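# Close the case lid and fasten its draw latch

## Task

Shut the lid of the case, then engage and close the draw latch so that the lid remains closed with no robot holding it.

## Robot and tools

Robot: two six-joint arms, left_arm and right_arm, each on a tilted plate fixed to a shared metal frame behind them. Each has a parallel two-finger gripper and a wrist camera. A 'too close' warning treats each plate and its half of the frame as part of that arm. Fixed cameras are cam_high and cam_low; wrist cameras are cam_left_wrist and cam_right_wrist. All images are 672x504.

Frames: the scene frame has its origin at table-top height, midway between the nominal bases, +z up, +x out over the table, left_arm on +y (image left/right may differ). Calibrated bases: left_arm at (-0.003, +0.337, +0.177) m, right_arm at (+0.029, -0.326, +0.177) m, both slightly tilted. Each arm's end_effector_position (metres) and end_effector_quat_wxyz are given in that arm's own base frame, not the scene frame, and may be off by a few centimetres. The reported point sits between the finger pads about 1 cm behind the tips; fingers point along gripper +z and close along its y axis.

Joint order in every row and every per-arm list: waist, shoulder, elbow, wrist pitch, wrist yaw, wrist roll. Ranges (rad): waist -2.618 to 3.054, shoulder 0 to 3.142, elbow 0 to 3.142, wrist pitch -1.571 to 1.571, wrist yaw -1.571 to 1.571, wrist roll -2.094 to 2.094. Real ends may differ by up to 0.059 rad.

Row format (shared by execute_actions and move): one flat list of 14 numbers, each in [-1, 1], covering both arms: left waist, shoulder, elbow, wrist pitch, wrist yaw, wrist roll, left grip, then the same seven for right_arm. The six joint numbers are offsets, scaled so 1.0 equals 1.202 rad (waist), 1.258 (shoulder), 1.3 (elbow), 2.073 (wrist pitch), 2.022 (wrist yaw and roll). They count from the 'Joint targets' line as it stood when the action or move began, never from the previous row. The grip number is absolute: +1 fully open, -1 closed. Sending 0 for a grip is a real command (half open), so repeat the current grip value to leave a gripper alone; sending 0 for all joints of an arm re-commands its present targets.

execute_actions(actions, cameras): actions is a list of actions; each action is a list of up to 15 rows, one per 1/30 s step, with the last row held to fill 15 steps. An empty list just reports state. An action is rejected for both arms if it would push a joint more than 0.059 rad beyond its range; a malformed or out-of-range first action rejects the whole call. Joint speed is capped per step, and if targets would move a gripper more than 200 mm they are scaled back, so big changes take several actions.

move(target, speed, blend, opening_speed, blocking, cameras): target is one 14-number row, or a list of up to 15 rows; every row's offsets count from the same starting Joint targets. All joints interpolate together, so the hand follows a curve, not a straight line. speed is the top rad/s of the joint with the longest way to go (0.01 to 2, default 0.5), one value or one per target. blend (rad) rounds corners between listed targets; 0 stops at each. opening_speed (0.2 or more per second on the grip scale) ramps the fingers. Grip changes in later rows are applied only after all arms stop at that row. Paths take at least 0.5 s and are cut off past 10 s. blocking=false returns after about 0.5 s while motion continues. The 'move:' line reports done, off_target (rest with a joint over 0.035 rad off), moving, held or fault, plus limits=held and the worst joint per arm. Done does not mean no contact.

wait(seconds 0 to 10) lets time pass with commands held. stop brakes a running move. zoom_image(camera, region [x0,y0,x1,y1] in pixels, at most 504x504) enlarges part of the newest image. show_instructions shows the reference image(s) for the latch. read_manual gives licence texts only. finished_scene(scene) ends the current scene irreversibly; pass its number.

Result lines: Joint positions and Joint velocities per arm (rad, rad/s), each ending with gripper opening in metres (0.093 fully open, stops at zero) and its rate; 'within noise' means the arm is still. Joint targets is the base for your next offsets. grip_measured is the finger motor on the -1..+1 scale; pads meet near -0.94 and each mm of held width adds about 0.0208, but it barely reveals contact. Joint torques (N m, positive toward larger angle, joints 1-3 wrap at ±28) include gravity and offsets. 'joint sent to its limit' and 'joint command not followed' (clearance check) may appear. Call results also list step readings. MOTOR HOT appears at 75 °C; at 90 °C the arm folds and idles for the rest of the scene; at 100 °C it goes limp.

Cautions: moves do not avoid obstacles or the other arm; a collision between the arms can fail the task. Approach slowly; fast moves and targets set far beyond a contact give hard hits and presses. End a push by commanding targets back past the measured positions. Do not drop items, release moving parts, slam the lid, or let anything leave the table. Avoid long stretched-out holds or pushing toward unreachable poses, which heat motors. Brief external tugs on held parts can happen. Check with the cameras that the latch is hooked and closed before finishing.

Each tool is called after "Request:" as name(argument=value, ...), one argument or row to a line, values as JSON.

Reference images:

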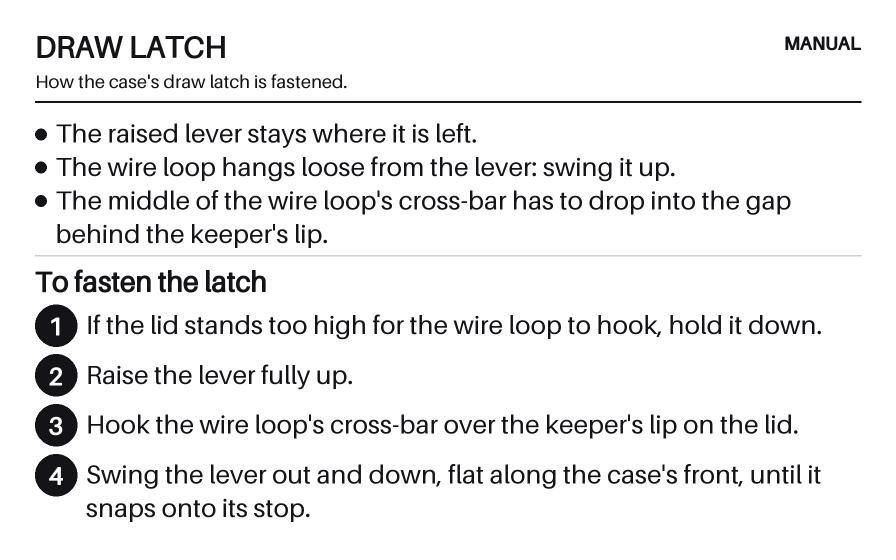

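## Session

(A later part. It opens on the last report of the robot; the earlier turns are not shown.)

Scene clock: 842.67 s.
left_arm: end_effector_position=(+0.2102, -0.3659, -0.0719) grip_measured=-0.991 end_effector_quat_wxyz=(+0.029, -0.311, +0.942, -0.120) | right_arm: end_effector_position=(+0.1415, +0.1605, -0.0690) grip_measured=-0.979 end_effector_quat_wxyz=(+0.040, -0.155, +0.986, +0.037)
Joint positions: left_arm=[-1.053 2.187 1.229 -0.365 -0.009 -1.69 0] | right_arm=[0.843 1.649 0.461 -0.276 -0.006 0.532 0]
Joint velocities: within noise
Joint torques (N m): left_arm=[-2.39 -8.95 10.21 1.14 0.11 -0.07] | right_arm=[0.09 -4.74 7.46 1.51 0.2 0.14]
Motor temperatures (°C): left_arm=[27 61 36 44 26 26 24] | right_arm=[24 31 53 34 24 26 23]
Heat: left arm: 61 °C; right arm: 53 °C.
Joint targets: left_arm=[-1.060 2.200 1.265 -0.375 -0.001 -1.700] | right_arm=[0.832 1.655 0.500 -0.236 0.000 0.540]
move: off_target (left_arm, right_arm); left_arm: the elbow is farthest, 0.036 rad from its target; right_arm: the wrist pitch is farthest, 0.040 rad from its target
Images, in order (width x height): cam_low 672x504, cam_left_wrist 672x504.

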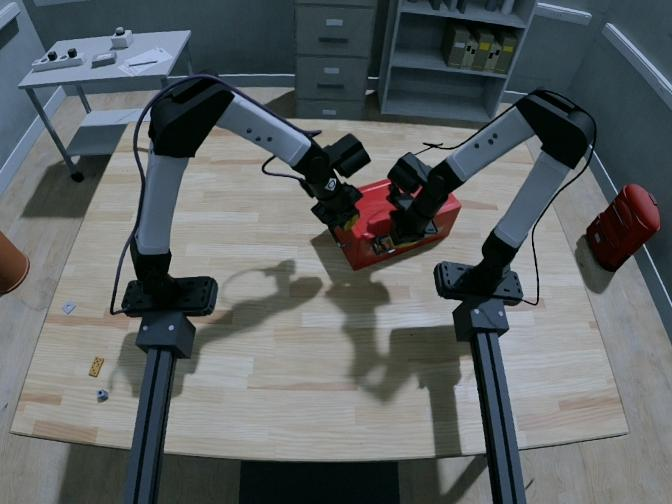

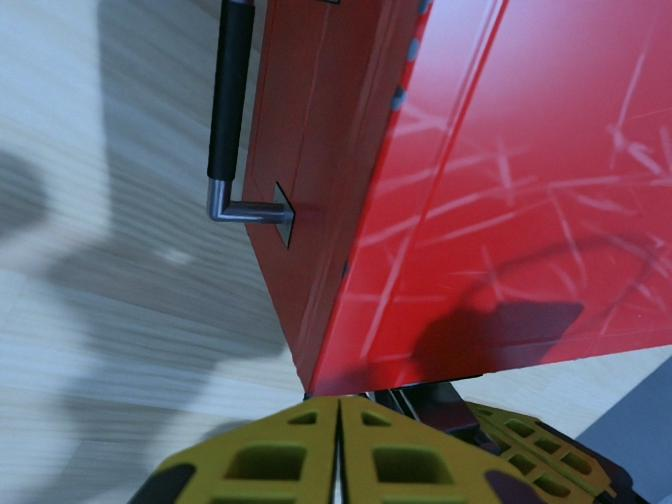

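Request:
move(
  target=[
    [-0.005,0.0477,0.0423,0.0193,0.005,0,-1,0,0,0,0,0,0,-1],
    [-0.005,0.0857,0.0423,0.043,0.005,0,-1,0,0,0,0,0,0,-1],
  ],
  speed=0.2,
  cameras=["cam_left_wrist","cam_right_wrist"],
)

Scene clock: 848.93 s.
left_arm: end_effector_position=(+0.2146, -0.3809, -0.0990) grip_measured=-0.991 end_effector_quat_wxyz=(+0.024, -0.309, +0.943, -0.124) | right_arm: end_effector_position=(+0.1415, +0.1605, -0.0690) grip_measured=-0.979 end_effector_quat_wxyz=(+0.040, -0.155, +0.986, +0.037)
Joint positions: left_arm=[-1.057 2.296 1.287 -0.308 0.002 -1.69 0] | right_arm=[0.843 1.649 0.461 -0.276 -0.006 0.532 0]
Joint velocities: within noise
Joint torques (N m): left_arm=[-2.59 -9.88 9.8 1.53 0.1 -0.06] | right_arm=[0.09 -4.74 7.47 1.51 0.19 0.14]
Motor temperatures (°C): left_arm=[27 61 37 43 26 26 24] | right_arm=[24 31 53 33 24 26 23]
Heat: left arm: 61 °C; right arm: 53 °C.
Joint targets: left_arm=[-1.066 2.308 1.320 -0.286 0.010 -1.700] | right_arm=[0.832 1.655 0.500 -0.236 0.000 0.540]
move: off_target (right_arm); right_arm: the wrist pitch is farthest, 0.040 rad from its target
Images, in order (width x height): cam_left_wrist 672x504, cam_right_wrist 672x504.

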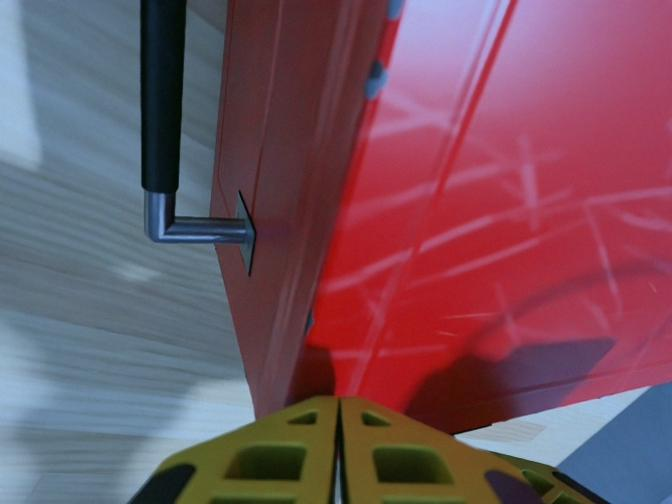

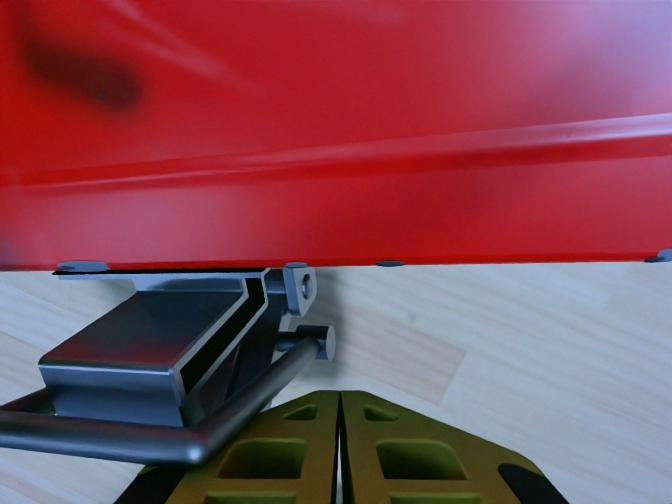

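Request:
move(
  target=[0,0.04,0,0.016,0,0,-1,0,0,0,0,0,0,-1],
  speed=0.15,
  cameras=["cam_left_wrist","cam_right_wrist"],
)

Scene clock: 853.33 s.
left_arm: end_effector_position=(+0.2155, -0.3826, -0.1024) grip_measured=-0.991 end_effector_quat_wxyz=(+0.024, -0.309, +0.942, -0.126) | right_arm: end_effector_position=(+0.1415, +0.1605, -0.0690) grip_measured=-0.979 end_effector_quat_wxyz=(+0.040, -0.155, +0.986, +0.037)
Joint positions: left_arm=[-1.057 2.308 1.291 -0.297 0.002 -1.691 0] | right_arm=[0.843 1.649 0.461 -0.276 -0.006 0.532 0]
Joint velocities: within noise
Joint torques (N m): left_arm=[-2.67 -6.52 9.28 1.81 0.1 -0.06] | right_arm=[0.09 -4.74 7.47 1.51 0.2 0.14]
Motor temperatures (°C): left_arm=[27 62 37 43 26 26 24] | right_arm=[24 31 53 33 24 26 23]
Heat: left arm: 62 °C; right arm: 53 °C.
Joint targets: left_arm=[-1.066 2.358 1.320 -0.253 0.010 -1.700] | right_arm=[0.832 1.655 0.500 -0.236 0.000 0.540]
move: off_target (left_arm, right_arm); left_arm: the shoulder is farthest, 0.050 rad from its target; right_arm: the wrist pitch is farthest, 0.040 rad from its target
Images, in order (width x height): cam_left_wrist 672x504, cam_right_wrist 672x504.

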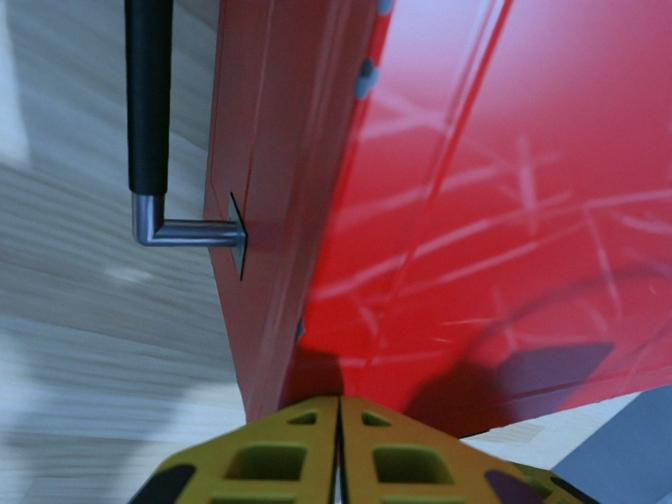

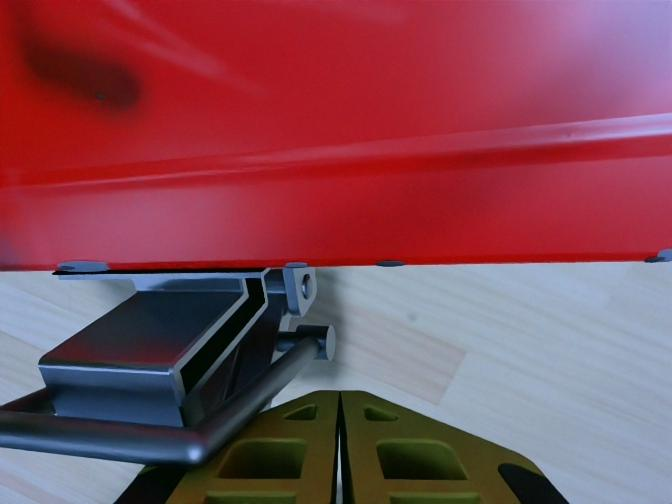

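Request:
move(
  target=[0,0.05,0,0.0,0,0,-1,0,0,0,0,0,0,-1],
  speed=0.15,
  cameras=["cam_left_wrist","cam_right_wrist"],
)

Scene clock: 855.87 s.
left_arm: end_effector_position=(+0.2152, -0.3820, -0.1041) grip_measured=-0.991 end_effector_quat_wxyz=(+0.022, -0.310, +0.944, -0.116) | right_arm: end_effector_position=(+0.1415, +0.1605, -0.0690) grip_measured=-0.979 end_effector_quat_wxyz=(+0.040, -0.155, +0.986, +0.037)
Joint positions: left_arm=[-1.057 2.321 1.315 -0.328 0.002 -1.691 0] | right_arm=[0.843 1.649 0.461 -0.276 -0.006 0.532 0]
Joint velocities: within noise
Joint torques (N m): left_arm=[-2.66 -2.11 7.04 2.15 0.1 -0.05] | right_arm=[0.09 -4.74 7.47 1.51 0.2 0.14]
Motor temperatures (°C): left_arm=[27 61 37 43 26 26 24] | right_arm=[24 31 53 33 24 26 23]
Heat: left arm: 61 °C; right arm: 53 °C.
Joint targets: left_arm=[-1.066 2.421 1.320 -0.253 0.010 -1.700] | right_arm=[0.832 1.655 0.500 -0.236 0.000 0.540]
move: off_target (left_arm, right_arm); left_arm: the shoulder is farthest, 0.099 rad from its target; right_arm: the wrist pitch is farthest, 0.040 rad from its target
Images, in order (width x height): cam_left_wrist 672x504, cam_right_wrist 672x504.

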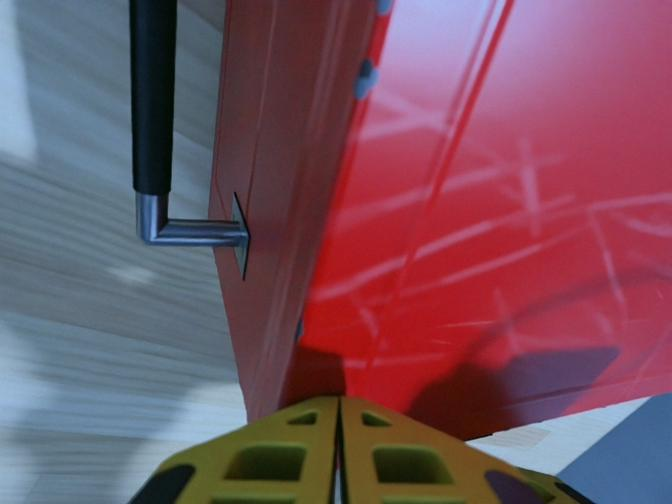

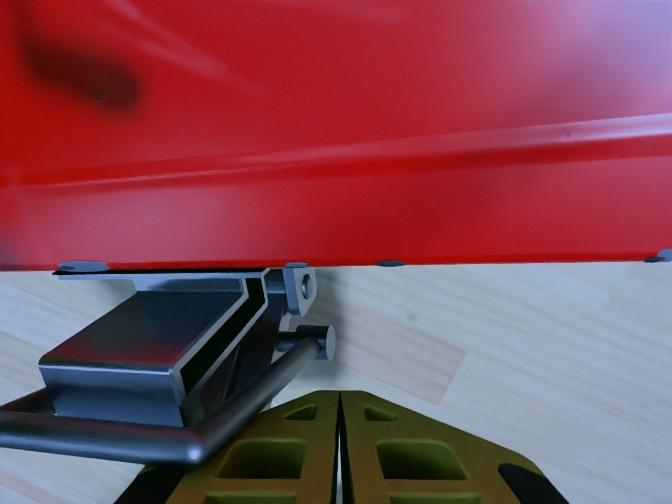

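Request:
move(
  target=[
    [-0.02,-0.2154,-0.0538,-0.0589,-0.005,0,-1,0.0757,-0.2003,-0.0354,-0.1023,0,0,-1],
    [-0.4692,-0.7321,-0.6308,0.2185,-0.1583,0.6924,-1,0.2975,-0.31,-0.1162,-0.1177,0,0,-1],
  ],
  speed=0.6,
  cameras=["cam_left_wrist","cam_right_wrist","cam_low"],
)

Scene clock: 890.20 s.
left_arm: end_effector_position=(+0.0316, -0.3478, +0.0261) grip_measured=-0.991 end_effector_quat_wxyz=(+0.316, +0.521, +0.764, -0.211) | right_arm: end_effector_position=(+0.0698, +0.1738, -0.0284) grip_measured=-0.979 end_effector_quat_wxyz=(+0.061, -0.319, +0.943, +0.075)
Joint positions: left_arm=[-1.624 1.527 0.513 0.173 -0.301 -0.311 0] | right_arm=[1.184 1.275 0.365 -0.468 -0.005 0.532 0]
Joint velocities: within noise
Joint torques (N m): left_arm=[-1.16 -6.97 6.23 2.46 -0.18 0.15] | right_arm=[0.91 -3.81 4.7 1.22 0.22 0.14]
Motor temperatures (°C): left_arm=[28 54 38 45 26 26 24] | right_arm=[24 31 53 33 24 26 23]
Heat: left arm: 54 °C; right arm: 53 °C.
Joint targets: left_arm=[-1.630 1.500 0.500 0.200 -0.310 -0.300] | right_arm=[1.190 1.265 0.349 -0.480 0.000 0.540]
move: done
Images, in order (width x height): cam_low 672x504, cam_left_wrist 672x504, cam_right_wrist 672x504.

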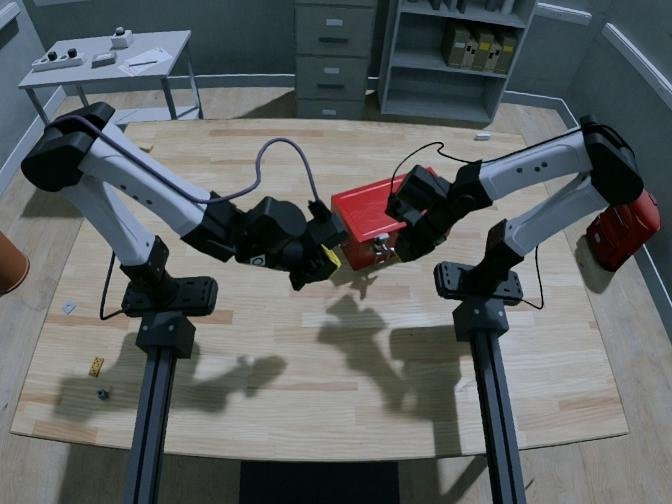

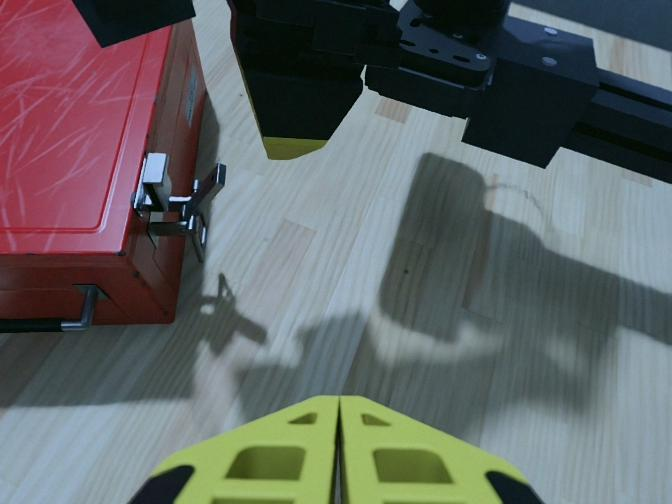

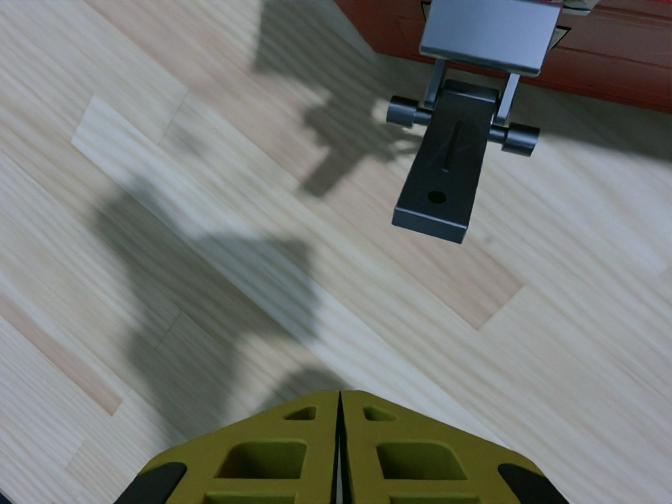

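Request:
move(
  target=[
    [0,0,0,0,0,0,-1,-0.0632,0.1749,-0.0538,0.1283,0,0,-1],
    [0,0,0,0,0,0,-1,-0.1281,0.2424,0.0277,0.1399,0,0,-1],
  ],
  speed=0.25,
  cameras=["cam_left_wrist","cam_right_wrist"],
)

Scene clock: 895.47 s.
left_arm: end_effector_position=(+0.0317, -0.3479, +0.0264) grip_measured=-0.991 end_effector_quat_wxyz=(+0.316, +0.521, +0.764, -0.212) | right_arm: end_effector_position=(+0.1004, +0.1738, -0.0683) grip_measured=-0.979 end_effector_quat_wxyz=(+0.055, -0.252, +0.964, +0.059)
Joint positions: left_arm=[-1.624 1.527 0.513 0.175 -0.302 -0.31 0] | right_arm=[1.043 1.559 0.36 -0.21 -0.005 0.533 0]
Joint velocities: within noise
Joint torques (N m): left_arm=[-1.14 -6.98 6.17 2.44 -0.17 0.14] | right_arm=[0.16 -3.37 6.65 1.49 0.21 0.13]
Motor temperatures (°C): left_arm=[28 55 38 45 26 26 24] | right_arm=[24 30 52 32 24 26 23]
Heat: left arm: 55 °C; right arm: 52 °C.
Joint targets: left_arm=[-1.630 1.500 0.500 0.200 -0.311 -0.300] | right_arm=[1.036 1.570 0.385 -0.190 0.000 0.540]
move: done
Images, in order (width x height): cam_left_wrist 672x504, cam_right_wrist 672x504.

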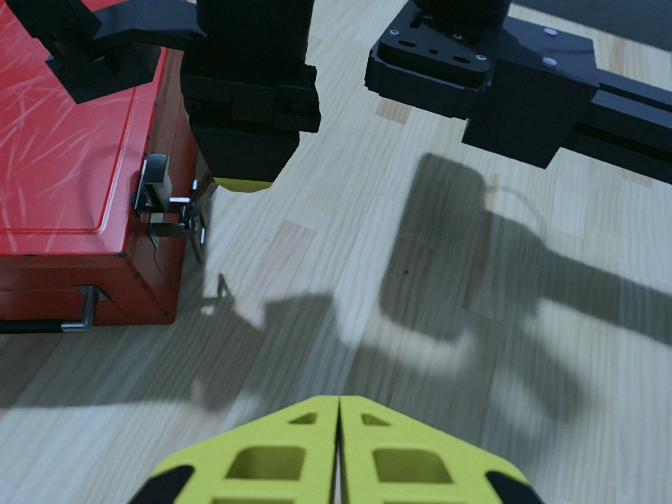

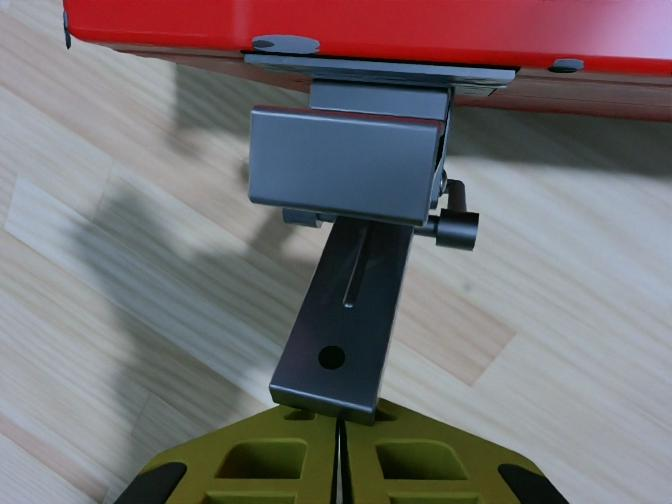

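Request:
move(
  target=[
    [0,0,0,0,0,0,-1,-0.0341,0.0334,0.0423,-0.0048,0,0,-1],
    [0,0,0,0,0,0,-1,-0.0516,0.0477,0.0692,-0.0111,0,0,-1],
  ],
  speed=0.12,
  cameras=["cam_left_wrist","cam_right_wrist"],
)

Scene clock: 898.73 s.
left_arm: end_effector_position=(+0.0317, -0.3479, +0.0264) grip_measured=-0.991 end_effector_quat_wxyz=(+0.316, +0.521, +0.764, -0.212) | right_arm: end_effector_position=(+0.1230, +0.1863, -0.0649) grip_measured=-0.979 end_effector_quat_wxyz=(+0.059, -0.223, +0.971, +0.060)
Joint positions: left_arm=[-1.624 1.527 0.513 0.175 -0.302 -0.31 0] | right_arm=[0.983 1.62 0.443 -0.225 -0.006 0.533 0]
Joint velocities: within noise
Joint torques (N m): left_arm=[-1.18 -6.98 6.19 2.44 -0.18 0.13] | right_arm=[0.13 -4.26 7.25 1.36 0.2 0.13]
Motor temperatures (°C): left_arm=[28 55 38 45 26 26 24] | right_arm=[24 30 52 32 24 26 23]
Heat: left arm: 55 °C; right arm: 52 °C.
Joint targets: left_arm=[-1.630 1.500 0.500 0.200 -0.311 -0.300] | right_arm=[0.974 1.630 0.475 -0.214 0.000 0.540]
move: done
Images, in order (width x height): cam_left_wrist 672x504, cam_right_wrist 672x504.

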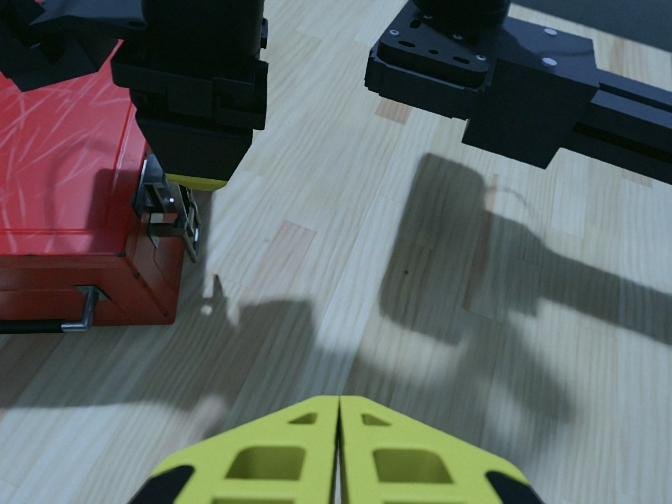

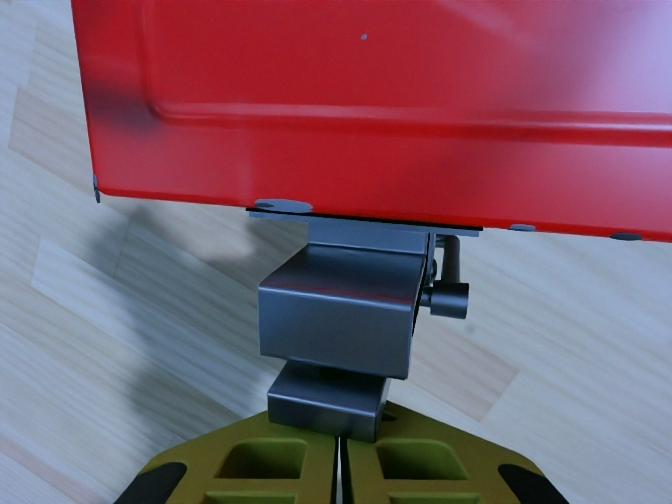

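Request:
move(
  target=[0,0,0,0,0,0,-1,-0.0155,0.0159,0.0231,-0.005,0,0,-1],
  speed=0.08,
  cameras=["cam_left_wrist","cam_right_wrist"],
)

Request:
zoom_image(
  camera="cam_right_wrist",
  region=[200, 180, 520, 480],
)

Scene clock: 902.43 s.
left_arm: end_effector_position=(+0.0317, -0.3480, +0.0264) grip_measured=-0.991 end_effector_quat_wxyz=(+0.316, +0.521, +0.764, -0.212) | right_arm: end_effector_position=(+0.1231, +0.1864, -0.0646) grip_measured=-0.979 end_effector_quat_wxyz=(+0.044, -0.217, +0.974, +0.057)
Joint positions: left_arm=[-1.624 1.527 0.513 0.175 -0.302 -0.31 0] | right_arm=[0.969 1.637 0.471 -0.263 -0.024 0.533 0]
Joint velocities: within noise
Joint torques (N m): left_arm=[-1.22 -6.93 6.19 2.44 -0.19 0.13] | right_arm=[-0.24 -4.07 7.39 1.63 0.42 0.13]
Motor temperatures (°C): left_arm=[28 55 38 45 26 26 24] | right_arm=[24 30 52 32 24 26 23]
Heat: left arm: 55 °C; right arm: 52 °C.
Joint targets: left_arm=[-1.630 1.500 0.500 0.200 -0.311 -0.300] | right_arm=[0.955 1.650 0.505 -0.224 0.000 0.540]
move: off_target (right_arm); right_arm: the wrist pitch is farthest, 0.039 rad from its target
Images, in order (width x height): cam_left_wrist 672x504, cam_right_wrist 672x504.

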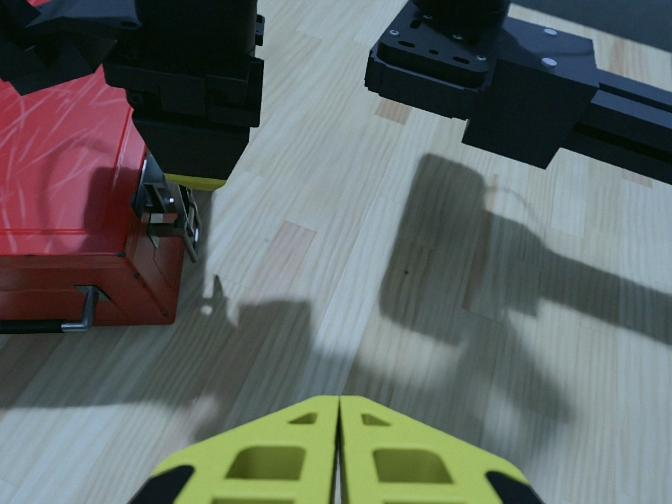

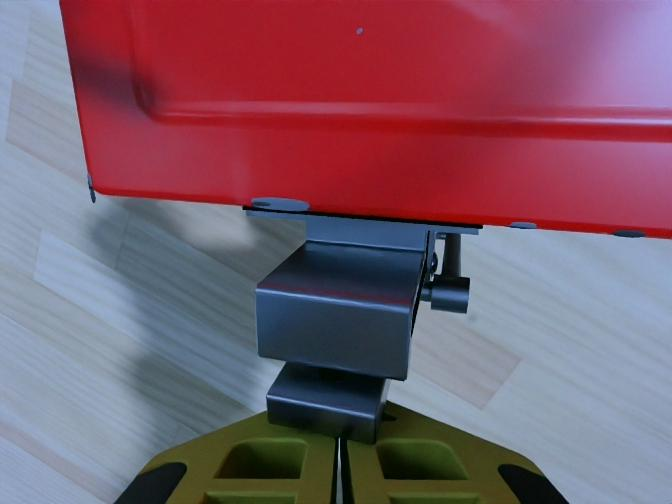

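Scaled by 1.575 from the camera's 672x504 image, which has a finer 960x720 frame.

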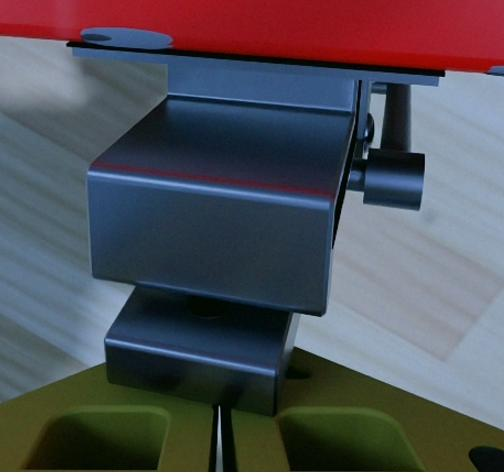

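Request:
move(
  target=[
    [0,0,0,0,0,0,-1,0.0666,-0.1796,-0.0038,-0.1196,0,0,-1],
    [0,0,0,0,0,0,-1,-0.005,-0.2822,-0.02,-0.1717,0,0.7626,-1],
  ],
  speed=0.6,
  cameras=["cam_left_wrist","cam_right_wrist"],
)

Request:
move(
  target=[-0.0092,0.938,0.4192,0.2412,-0.3234,0.4946,-1,0,0,0,0,0,0,-1],
  speed=0.9,
  cameras=["cam_left_wrist","cam_right_wrist"],
)

Scene clock: 935.33 s.
left_arm: end_effector_position=(+0.0317, -0.3480, +0.0264) grip_measured=-0.991 end_effector_quat_wxyz=(+0.316, +0.521, +0.764, -0.212) | right_arm: end_effector_position=(+0.1156, +0.1674, -0.0101) grip_measured=-0.979 end_effector_quat_wxyz=(-0.002, +0.527, +0.845, +0.088)
Joint positions: left_arm=[-1.624 1.527 0.513 0.175 -0.302 -0.31 0] | right_arm=[0.956 1.306 0.479 -0.567 -0.013 2.073 0]
Joint velocities: within noise
Joint torques (N m): left_arm=[-1.2 -6.99 6.22 2.44 -0.18 0.14] | right_arm=[0.13 -4.45 5.94 0.97 0.3 0.16]
Motor temperatures (°C): left_arm=[27 55 38 45 26 26 24] | right_arm=[24 30 51 31 24 26 23]
Heat: left arm: 55 °C; right arm: 51 °C.
Joint targets: left_arm=[-1.630 1.500 0.500 0.200 -0.311 -0.300] | right_arm=[0.949 1.295 0.479 -0.580 0.000 2.082]
move: done
Images, in order (width x height): cam_left_wrist 672x504, cam_right_wrist 672x504.

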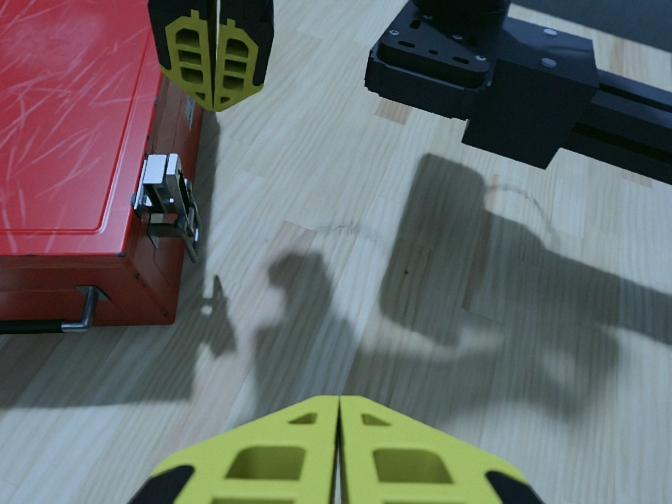

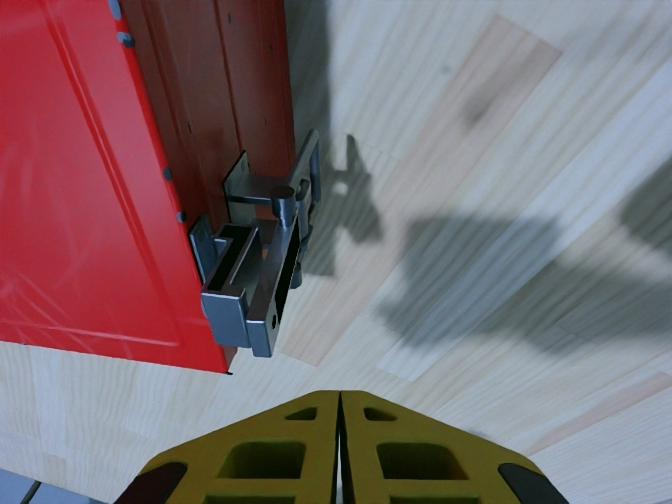

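Scene clock: 937.53 s.
left_arm: end_effector_position=(+0.1128, -0.3994, -0.1584) grip_measured=-0.991 end_effector_quat_wxyz=(+0.431, +0.726, +0.461, +0.273) | right_arm: end_effector_position=(+0.1155, +0.1673, -0.0101) grip_measured=-0.979 end_effector_quat_wxyz=(-0.002, +0.528, +0.845, +0.088)
Joint positions: left_arm=[-1.633 2.673 1.022 0.675 -0.954 0.69 0] | right_arm=[0.956 1.306 0.479 -0.568 -0.013 2.074 0]
Joint velocities: within noise
Joint torques (N m): left_arm=[-1.59 -10.36 6.28 2.07 -0.4 0.07] | right_arm=[0.14 -4.46 5.94 1 0.3 0.15]
Motor temperatures (°C): left_arm=[27 55 38 45 26 26 24] | right_arm=[24 30 51 31 24 26 23]
Heat: left arm: 55 °C; right arm: 51 °C.
Joint targets: left_arm=[-1.641 2.680 1.045 0.700 -0.965 0.700] | right_arm=[0.949 1.295 0.479 -0.580 0.000 2.082]
move: done
Images, in order (width x height): cam_left_wrist 672x504, cam_right_wrist 672x504.

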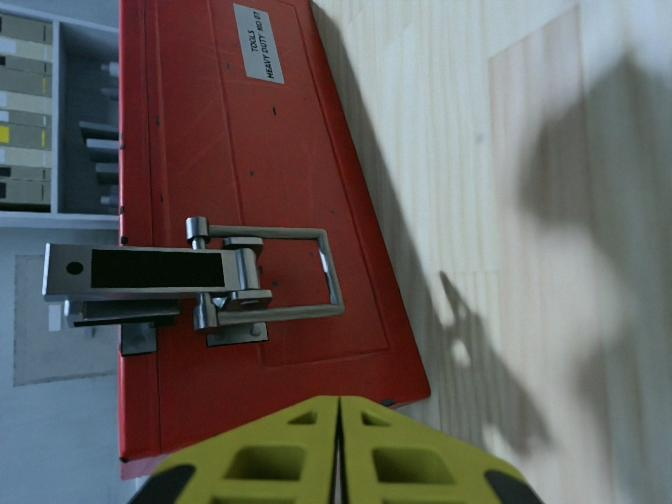

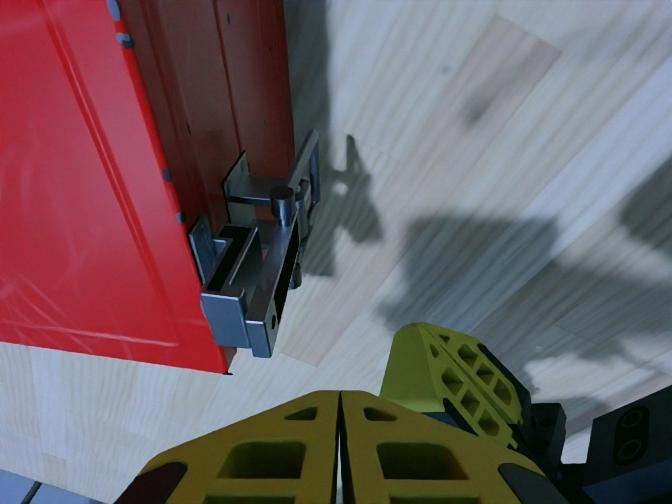

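Request:
move(
  target=[
    [0.119,0.0715,0.0038,0.1119,0.0509,0.0915,-1,0,0,0,0,0,0,-1],
    [0.1822,0.1105,0.0692,0.1302,0.0841,0.132,-1,0,0,0,0,0,0,-1],
  ],
  speed=0.3,
  blend=0.03,
  cameras=["cam_left_wrist","cam_right_wrist"],
)

Scene clock: 941.63 s.
left_arm: end_effector_position=(+0.1827, -0.4129, -0.1811) grip_measured=-0.991 end_effector_quat_wxyz=(+0.436, +0.728, +0.457, +0.269) | right_arm: end_effector_position=(+0.1154, +0.1671, -0.0102) grip_measured=-0.979 end_effector_quat_wxyz=(-0.002, +0.528, +0.845, +0.088)
Joint positions: left_arm=[-1.429 2.804 1.107 0.933 -0.814 0.955 0] | right_arm=[0.956 1.306 0.479 -0.568 -0.013 2.074 0]
Joint velocities: within noise
Joint torques (N m): left_arm=[-0.7 -10.3 6.67 2.48 0 0.08] | right_arm=[0.13 -4.46 5.93 1 0.3 0.14]
Motor temperatures (°C): left_arm=[27 55 37 45 26 26 24] | right_arm=[24 30 51 31 24 26 23]
Heat: left arm: 55 °C; right arm: 51 °C.
Joint targets: left_arm=[-1.422 2.819 1.135 0.970 -0.795 0.967] | right_arm=[0.949 1.295 0.479 -0.580 0.000 2.082]
move: off_target (left_arm); left_arm: the wrist pitch is farthest, 0.037 rad from its target
Images, in order (width x height): cam_left_wrist 672x504, cam_right_wrist 672x504.

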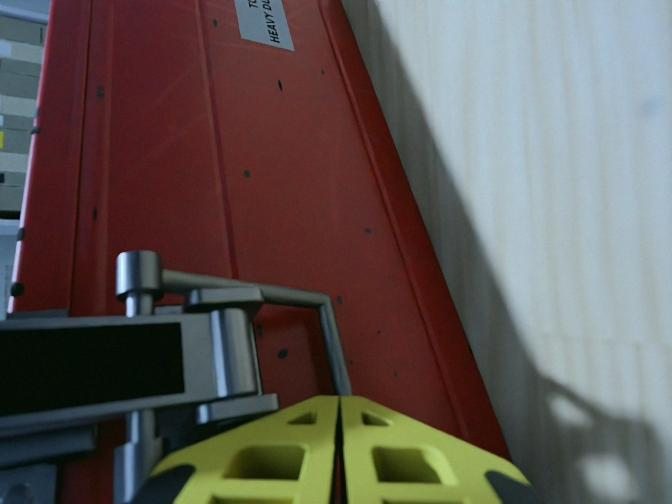

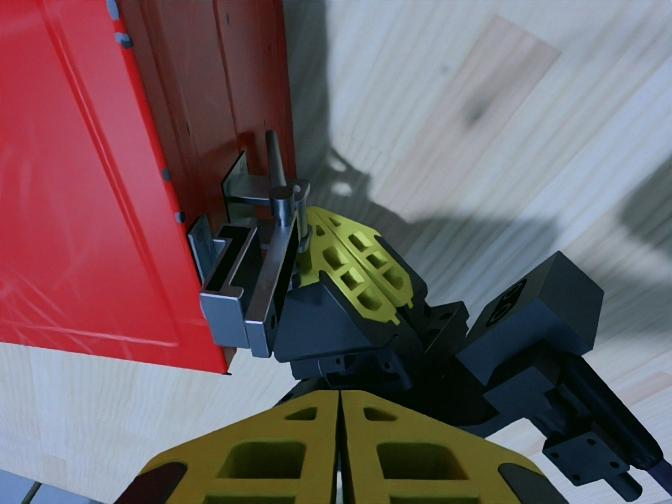

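Request:
move(
  target=[
    [-0.0632,-0.039,-0.0654,-0.0183,-0.0331,-0.0405,-1,0,0,0,0,0,0,-1],
    [-0.1822,-0.1105,-0.0692,-0.1302,-0.0841,-0.132,-1,0,0,0,0,0,0,-1],
  ],
  speed=0.3,
  blend=0.03,
  cameras=["cam_left_wrist","cam_right_wrist"],
)

Request:
zoom_image(
  camera="cam_right_wrist",
  region=[160, 120, 360, 400],
)

Request:
zoom_image(
  camera="cam_left_wrist",
  region=[20, 180, 380, 450],
)

Scene clock: 963.33 s.
left_arm: end_effector_position=(+0.1105, -0.4017, -0.1732) grip_measured=-0.991 end_effector_quat_wxyz=(+0.431, +0.731, +0.452, +0.275) | right_arm: end_effector_position=(+0.1154, +0.1671, -0.0102) grip_measured=-0.979 end_effector_quat_wxyz=(-0.002, +0.528, +0.845, +0.088)
Joint positions: left_arm=[-1.638 2.734 1.058 0.706 -0.954 0.713 0] | right_arm=[0.956 1.306 0.479 -0.568 -0.013 2.074 0]
Joint velocities: within noise
Joint torques (N m): left_arm=[-1.06 -16.09 2.65 1.71 -0.42 -0.19] | right_arm=[0.13 -4.45 5.94 1 0.3 0.14]
Motor temperatures (°C): left_arm=[27 58 37 45 26 26 24] | right_arm=[24 30 51 31 24 26 23]
Heat: left arm: 58 °C; right arm: 51 °C.
Joint targets: left_arm=[-1.641 2.680 1.045 0.700 -0.964 0.700] | right_arm=[0.949 1.295 0.479 -0.580 0.000 2.082]
move: off_target (left_arm); left_arm: the shoulder is farthest, 0.054 rad from its target
Images, in order (width x height): cam_left_wrist 672x504, cam_right_wrist 672x504.

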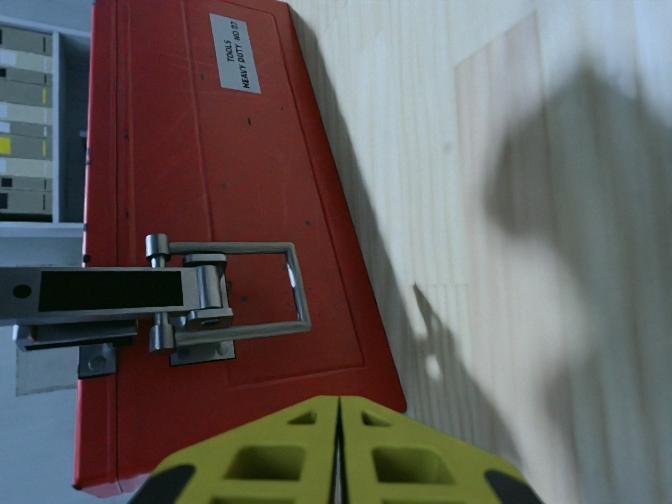

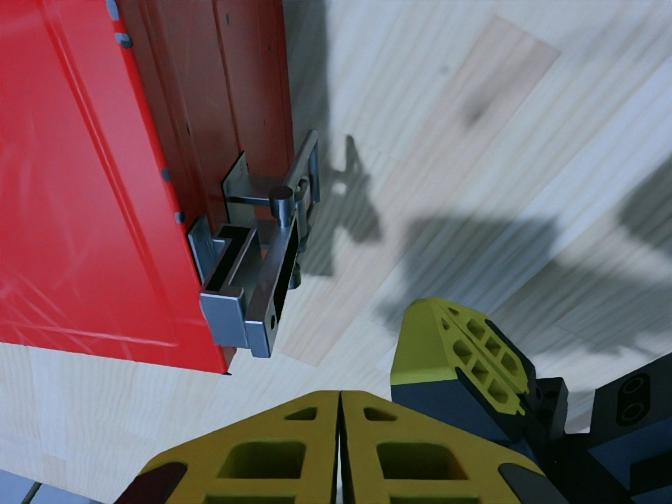

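Scaled by 1.800 from the camera's 672x504 image, which has a finer 960x720 frame.

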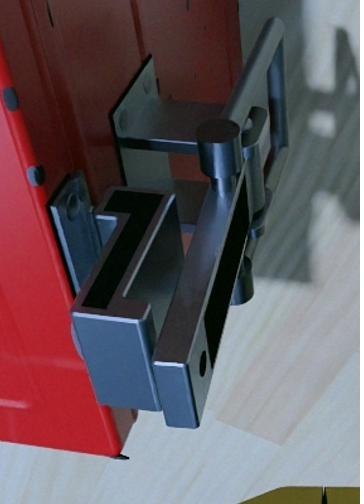

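Scaled by 1.400 from the camera's 672x504 image, which has a finer 960x720 frame.

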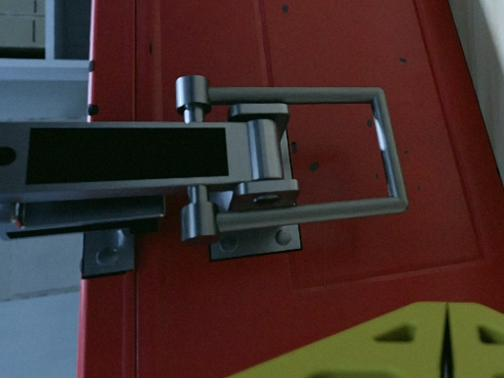

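Request:
move(
  target=[
    [0,0.04,0,0,0,0,-1,0.0233,0.2067,0.0623,0.0941,0.006,0.0015,-0.66],
    [0,0.04,0,0,0,0,-1,0.015,0.2544,0.0315,0.1423,0.006,0.0015,-0.66],
  ],
  speed=0.3,
  cameras=["cam_left_wrist","cam_right_wrist"],
)

Scene clock: 980.33 s.
left_arm: end_effector_position=(+0.1106, -0.4015, -0.1732) grip_measured=-0.991 end_effector_quat_wxyz=(+0.431, +0.731, +0.453, +0.275) | right_arm: end_effector_position=(+0.1365, +0.2000, -0.0476) grip_measured=-0.662 end_effector_quat_wxyz=(+0.003, +0.523, +0.848, +0.090)
Joint positions: left_arm=[-1.638 2.734 1.058 0.705 -0.954 0.712 0] | right_arm=[0.971 1.605 0.533 -0.319 -0.002 2.077 0.013]
Joint velocities: within noise
Joint torques (N m): left_arm=[-1.06 -11.49 2.59 1.72 -0.4 -0.16] | right_arm=[0.58 -4.42 4.16 1.56 0.32 0.14]
Motor temperatures (°C): left_arm=[27 72 36 44 27 26 24] | right_arm=[24 30 51 30 24 26 23]
Heat: left arm: 72 °C; right arm: 51 °C.
Joint targets: left_arm=[-1.641 2.731 1.045 0.700 -0.964 0.700] | right_arm=[0.967 1.615 0.520 -0.285 0.012 2.085]
move: done
Images, in order (width x height): cam_left_wrist 672x504, cam_right_wrist 672x504.

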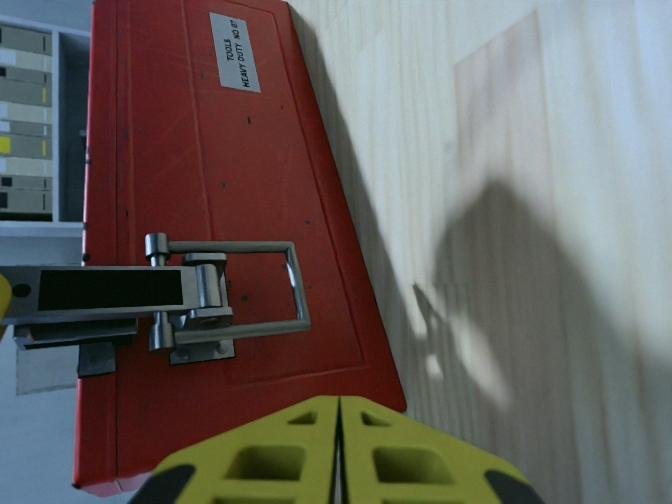

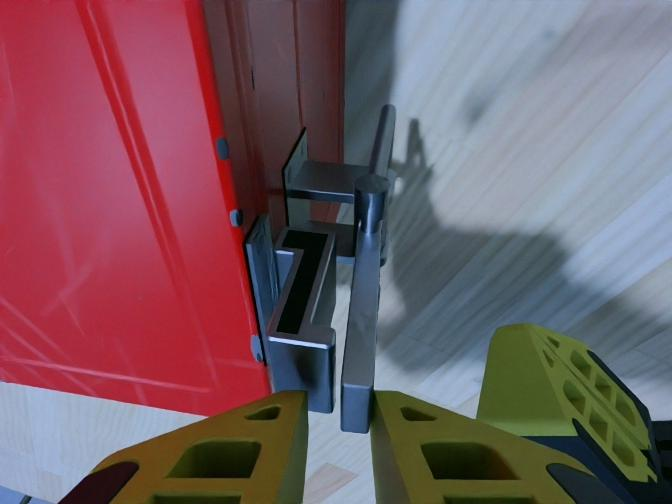

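Request:
move(
  target=[0,0,0,0,0,0,-1,0.0017,0.004,-0.0231,0.0135,0,0,-0.66],
  speed=0.1,
  cameras=["cam_right_wrist"],
)

Scene clock: 986.70 s.
left_arm: end_effector_position=(+0.1106, -0.4015, -0.1732) grip_measured=-0.991 end_effector_quat_wxyz=(+0.431, +0.731, +0.453, +0.275) | right_arm: end_effector_position=(+0.1361, +0.1995, -0.0498) grip_measured=-0.662 end_effector_quat_wxyz=(+0.003, +0.523, +0.847, +0.094)
Joint positions: left_arm=[-1.638 2.734 1.058 0.705 -0.954 0.712 0] | right_arm=[0.971 1.605 0.518 -0.295 -0.002 2.078 0.013]
Joint velocities: within noise
Joint torques (N m): left_arm=[-1.05 -11.52 2.59 1.72 -0.4 -0.15] | right_arm=[0.77 -3.85 3.03 1.64 0.32 0.12]
Motor temperatures (°C): left_arm=[27 72 36 44 27 26 24] | right_arm=[24 30 50 31 24 26 23]
Heat: left arm: 72 °C; right arm: 50 °C.
Joint targets: left_arm=[-1.641 2.731 1.045 0.700 -0.964 0.700] | right_arm=[0.969 1.620 0.490 -0.257 0.012 2.085]
move: off_target (right_arm); right_arm: the wrist pitch is farthest, 0.038 rad from its target
Images, in order (width x height): cam_right_wrist 672x504.

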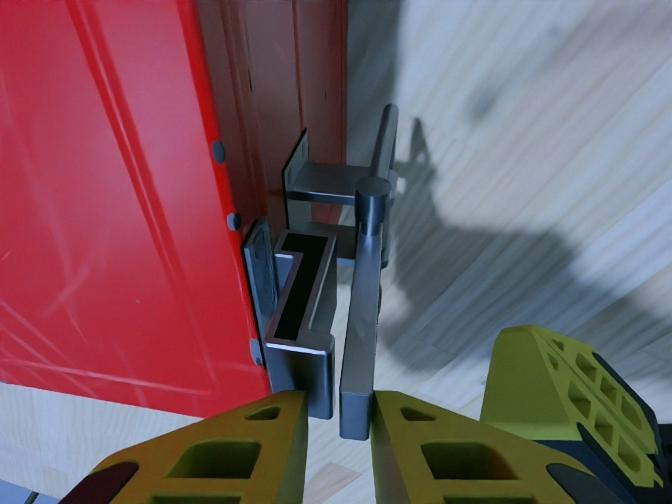

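Request:
move(
  target=[
    [0,0,0,0,0,0,-1,0.009,-0.0124,0.005,0.0,0,0,-0.66],
    [0,0,0,0,0,0,-1,0.009,-0.009,-0.0128,0.006,0,0,-0.66],
  ],
  speed=0.1,
  cameras=["cam_right_wrist"],
)

Scene clock: 991.40 s.
left_arm: end_effector_position=(+0.1106, -0.4015, -0.1733) grip_measured=-0.991 end_effector_quat_wxyz=(+0.431, +0.731, +0.452, +0.275) | right_arm: end_effector_position=(+0.1355, +0.1997, -0.0499) grip_measured=-0.662 end_effector_quat_wxyz=(+0.005, +0.522, +0.847, +0.102)
Joint positions: left_arm=[-1.638 2.734 1.058 0.705 -0.954 0.712 0] | right_arm=[0.975 1.594 0.501 -0.274 0.001 2.079 0.013]
Joint velocities: within noise
Joint torques (N m): left_arm=[-1.06 -11.48 2.61 1.73 -0.41 -0.16] | right_arm=[1.21 -3.79 2.92 1.57 0.29 0.12]
Motor temperatures (°C): left_arm=[27 72 36 44 27 26 24] | right_arm=[24 30 49 31 24 26 23]
Heat: left arm: 72 °C; right arm: 49 °C.
Joint targets: left_arm=[-1.641 2.731 1.045 0.700 -0.964 0.700] | right_arm=[0.980 1.608 0.473 -0.244 0.012 2.085]
move: done
Images, in order (width x height): cam_right_wrist 672x504.

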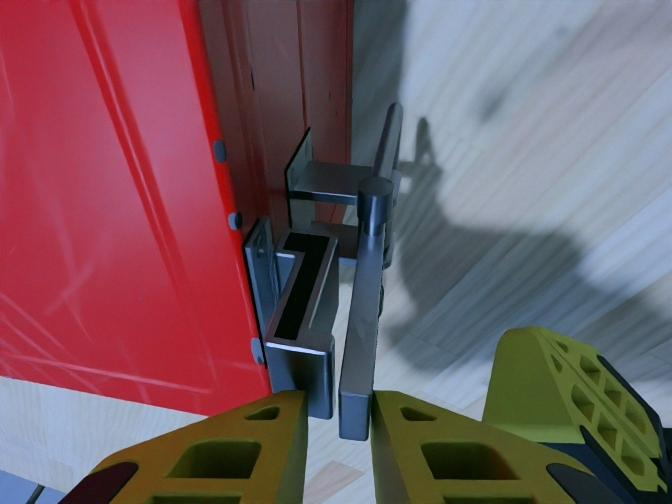

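Request:
move(
  target=[
    [0,0,0,0,0,0,-1,0.0,-0.03,0.01,-0.01,0,0,-0.5],
    [0,0,0,0,0,0,-1,0.012,-0.042,-0.004,-0.01,0,0,-0.5],
    [0,0,0,0,0,0,-1,0.012,-0.012,-0.025,0.014,0,0,-0.5],
  ],
  speed=0.15,
  cameras=["cam_right_wrist"],
)

Scene clock: 996.93 s.
left_arm: end_effector_position=(+0.1106, -0.4015, -0.1733) grip_measured=-0.991 end_effector_quat_wxyz=(+0.431, +0.731, +0.453, +0.275) | right_arm: end_effector_position=(+0.1302, +0.1976, -0.0508) grip_measured=-0.502 end_effector_quat_wxyz=(+0.004, +0.516, +0.850, +0.108)
Joint positions: left_arm=[-1.638 2.734 1.058 0.705 -0.954 0.711 0] | right_arm=[0.989 1.572 0.469 -0.251 0.001 2.079 0.021]
Joint velocities: within noise
Joint torques (N m): left_arm=[-1.06 -11.52 2.61 1.73 -0.4 -0.16] | right_arm=[1.24 -2.91 2.92 1.68 0.29 0.12]
Motor temperatures (°C): left_arm=[27 72 35 44 27 26 24] | right_arm=[24 30 49 31 24 26 23]
Heat: left arm: 72 °C; right arm: 49 °C.
Joint targets: left_arm=[-1.641 2.731 1.045 0.700 -0.964 0.700] | right_arm=[0.994 1.593 0.440 -0.215 0.012 2.085]
move: off_target (right_arm); right_arm: the wrist pitch is farthest, 0.036 rad from its target
Images, in order (width x height): cam_right_wrist 672x504.

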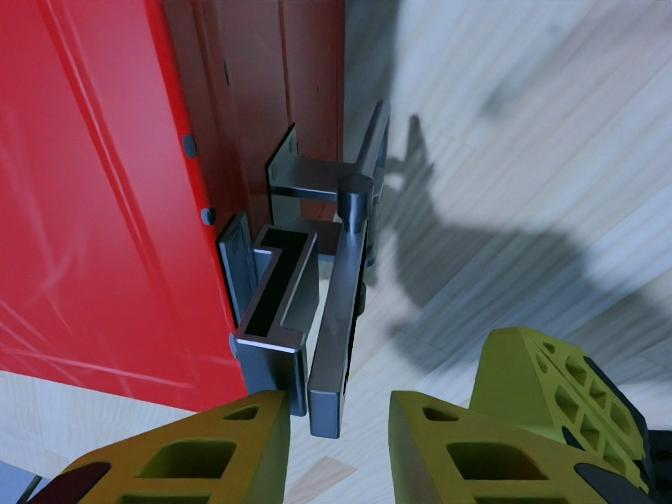

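Request:
move(
  target=[
    [0,0,0,0,0,0,-1,0.023,-0.031,-0.028,0.0,0,0,-0.5],
  ],
  speed=0.1,
  cameras=["cam_right_wrist","cam_left_wrist"],
)

Scene clock: 1000.90 s.
left_arm: end_effector_position=(+0.1106, -0.4015, -0.1733) grip_measured=-0.991 end_effector_quat_wxyz=(+0.431, +0.731, +0.453, +0.275) | right_arm: end_effector_position=(+0.1294, +0.1974, -0.0512) grip_measured=-0.502 end_effector_quat_wxyz=(+0.018, +0.506, +0.853, +0.125)
Joint positions: left_arm=[-1.638 2.734 1.058 0.705 -0.954 0.711 0] | right_arm=[1.012 1.549 0.432 -0.202 0.03 2.079 0.021]
Joint velocities: within noise
Joint torques (N m): left_arm=[-1.1 -11.51 2.62 1.73 -0.42 -0.16] | right_arm=[1.54 -4.25 3.02 1.18 -0.03 0.11]
Motor temperatures (°C): left_arm=[27 72 35 43 27 26 24] | right_arm=[24 30 48 31 24 26 23]
Heat: left arm: 72 °C; right arm: 48 °C.
Joint targets: left_arm=[-1.641 2.731 1.045 0.700 -0.964 0.700] | right_arm=[1.022 1.554 0.404 -0.215 0.012 2.085]
move: done
Images, in order (width x height): cam_left_wrist 672x504, cam_right_wrist 672x504.

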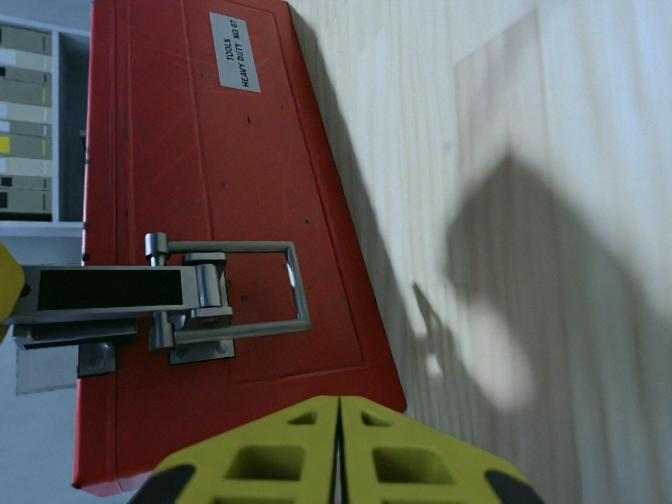

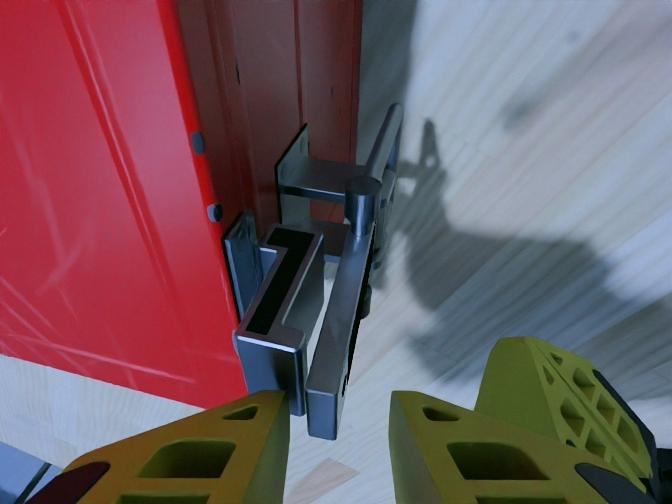

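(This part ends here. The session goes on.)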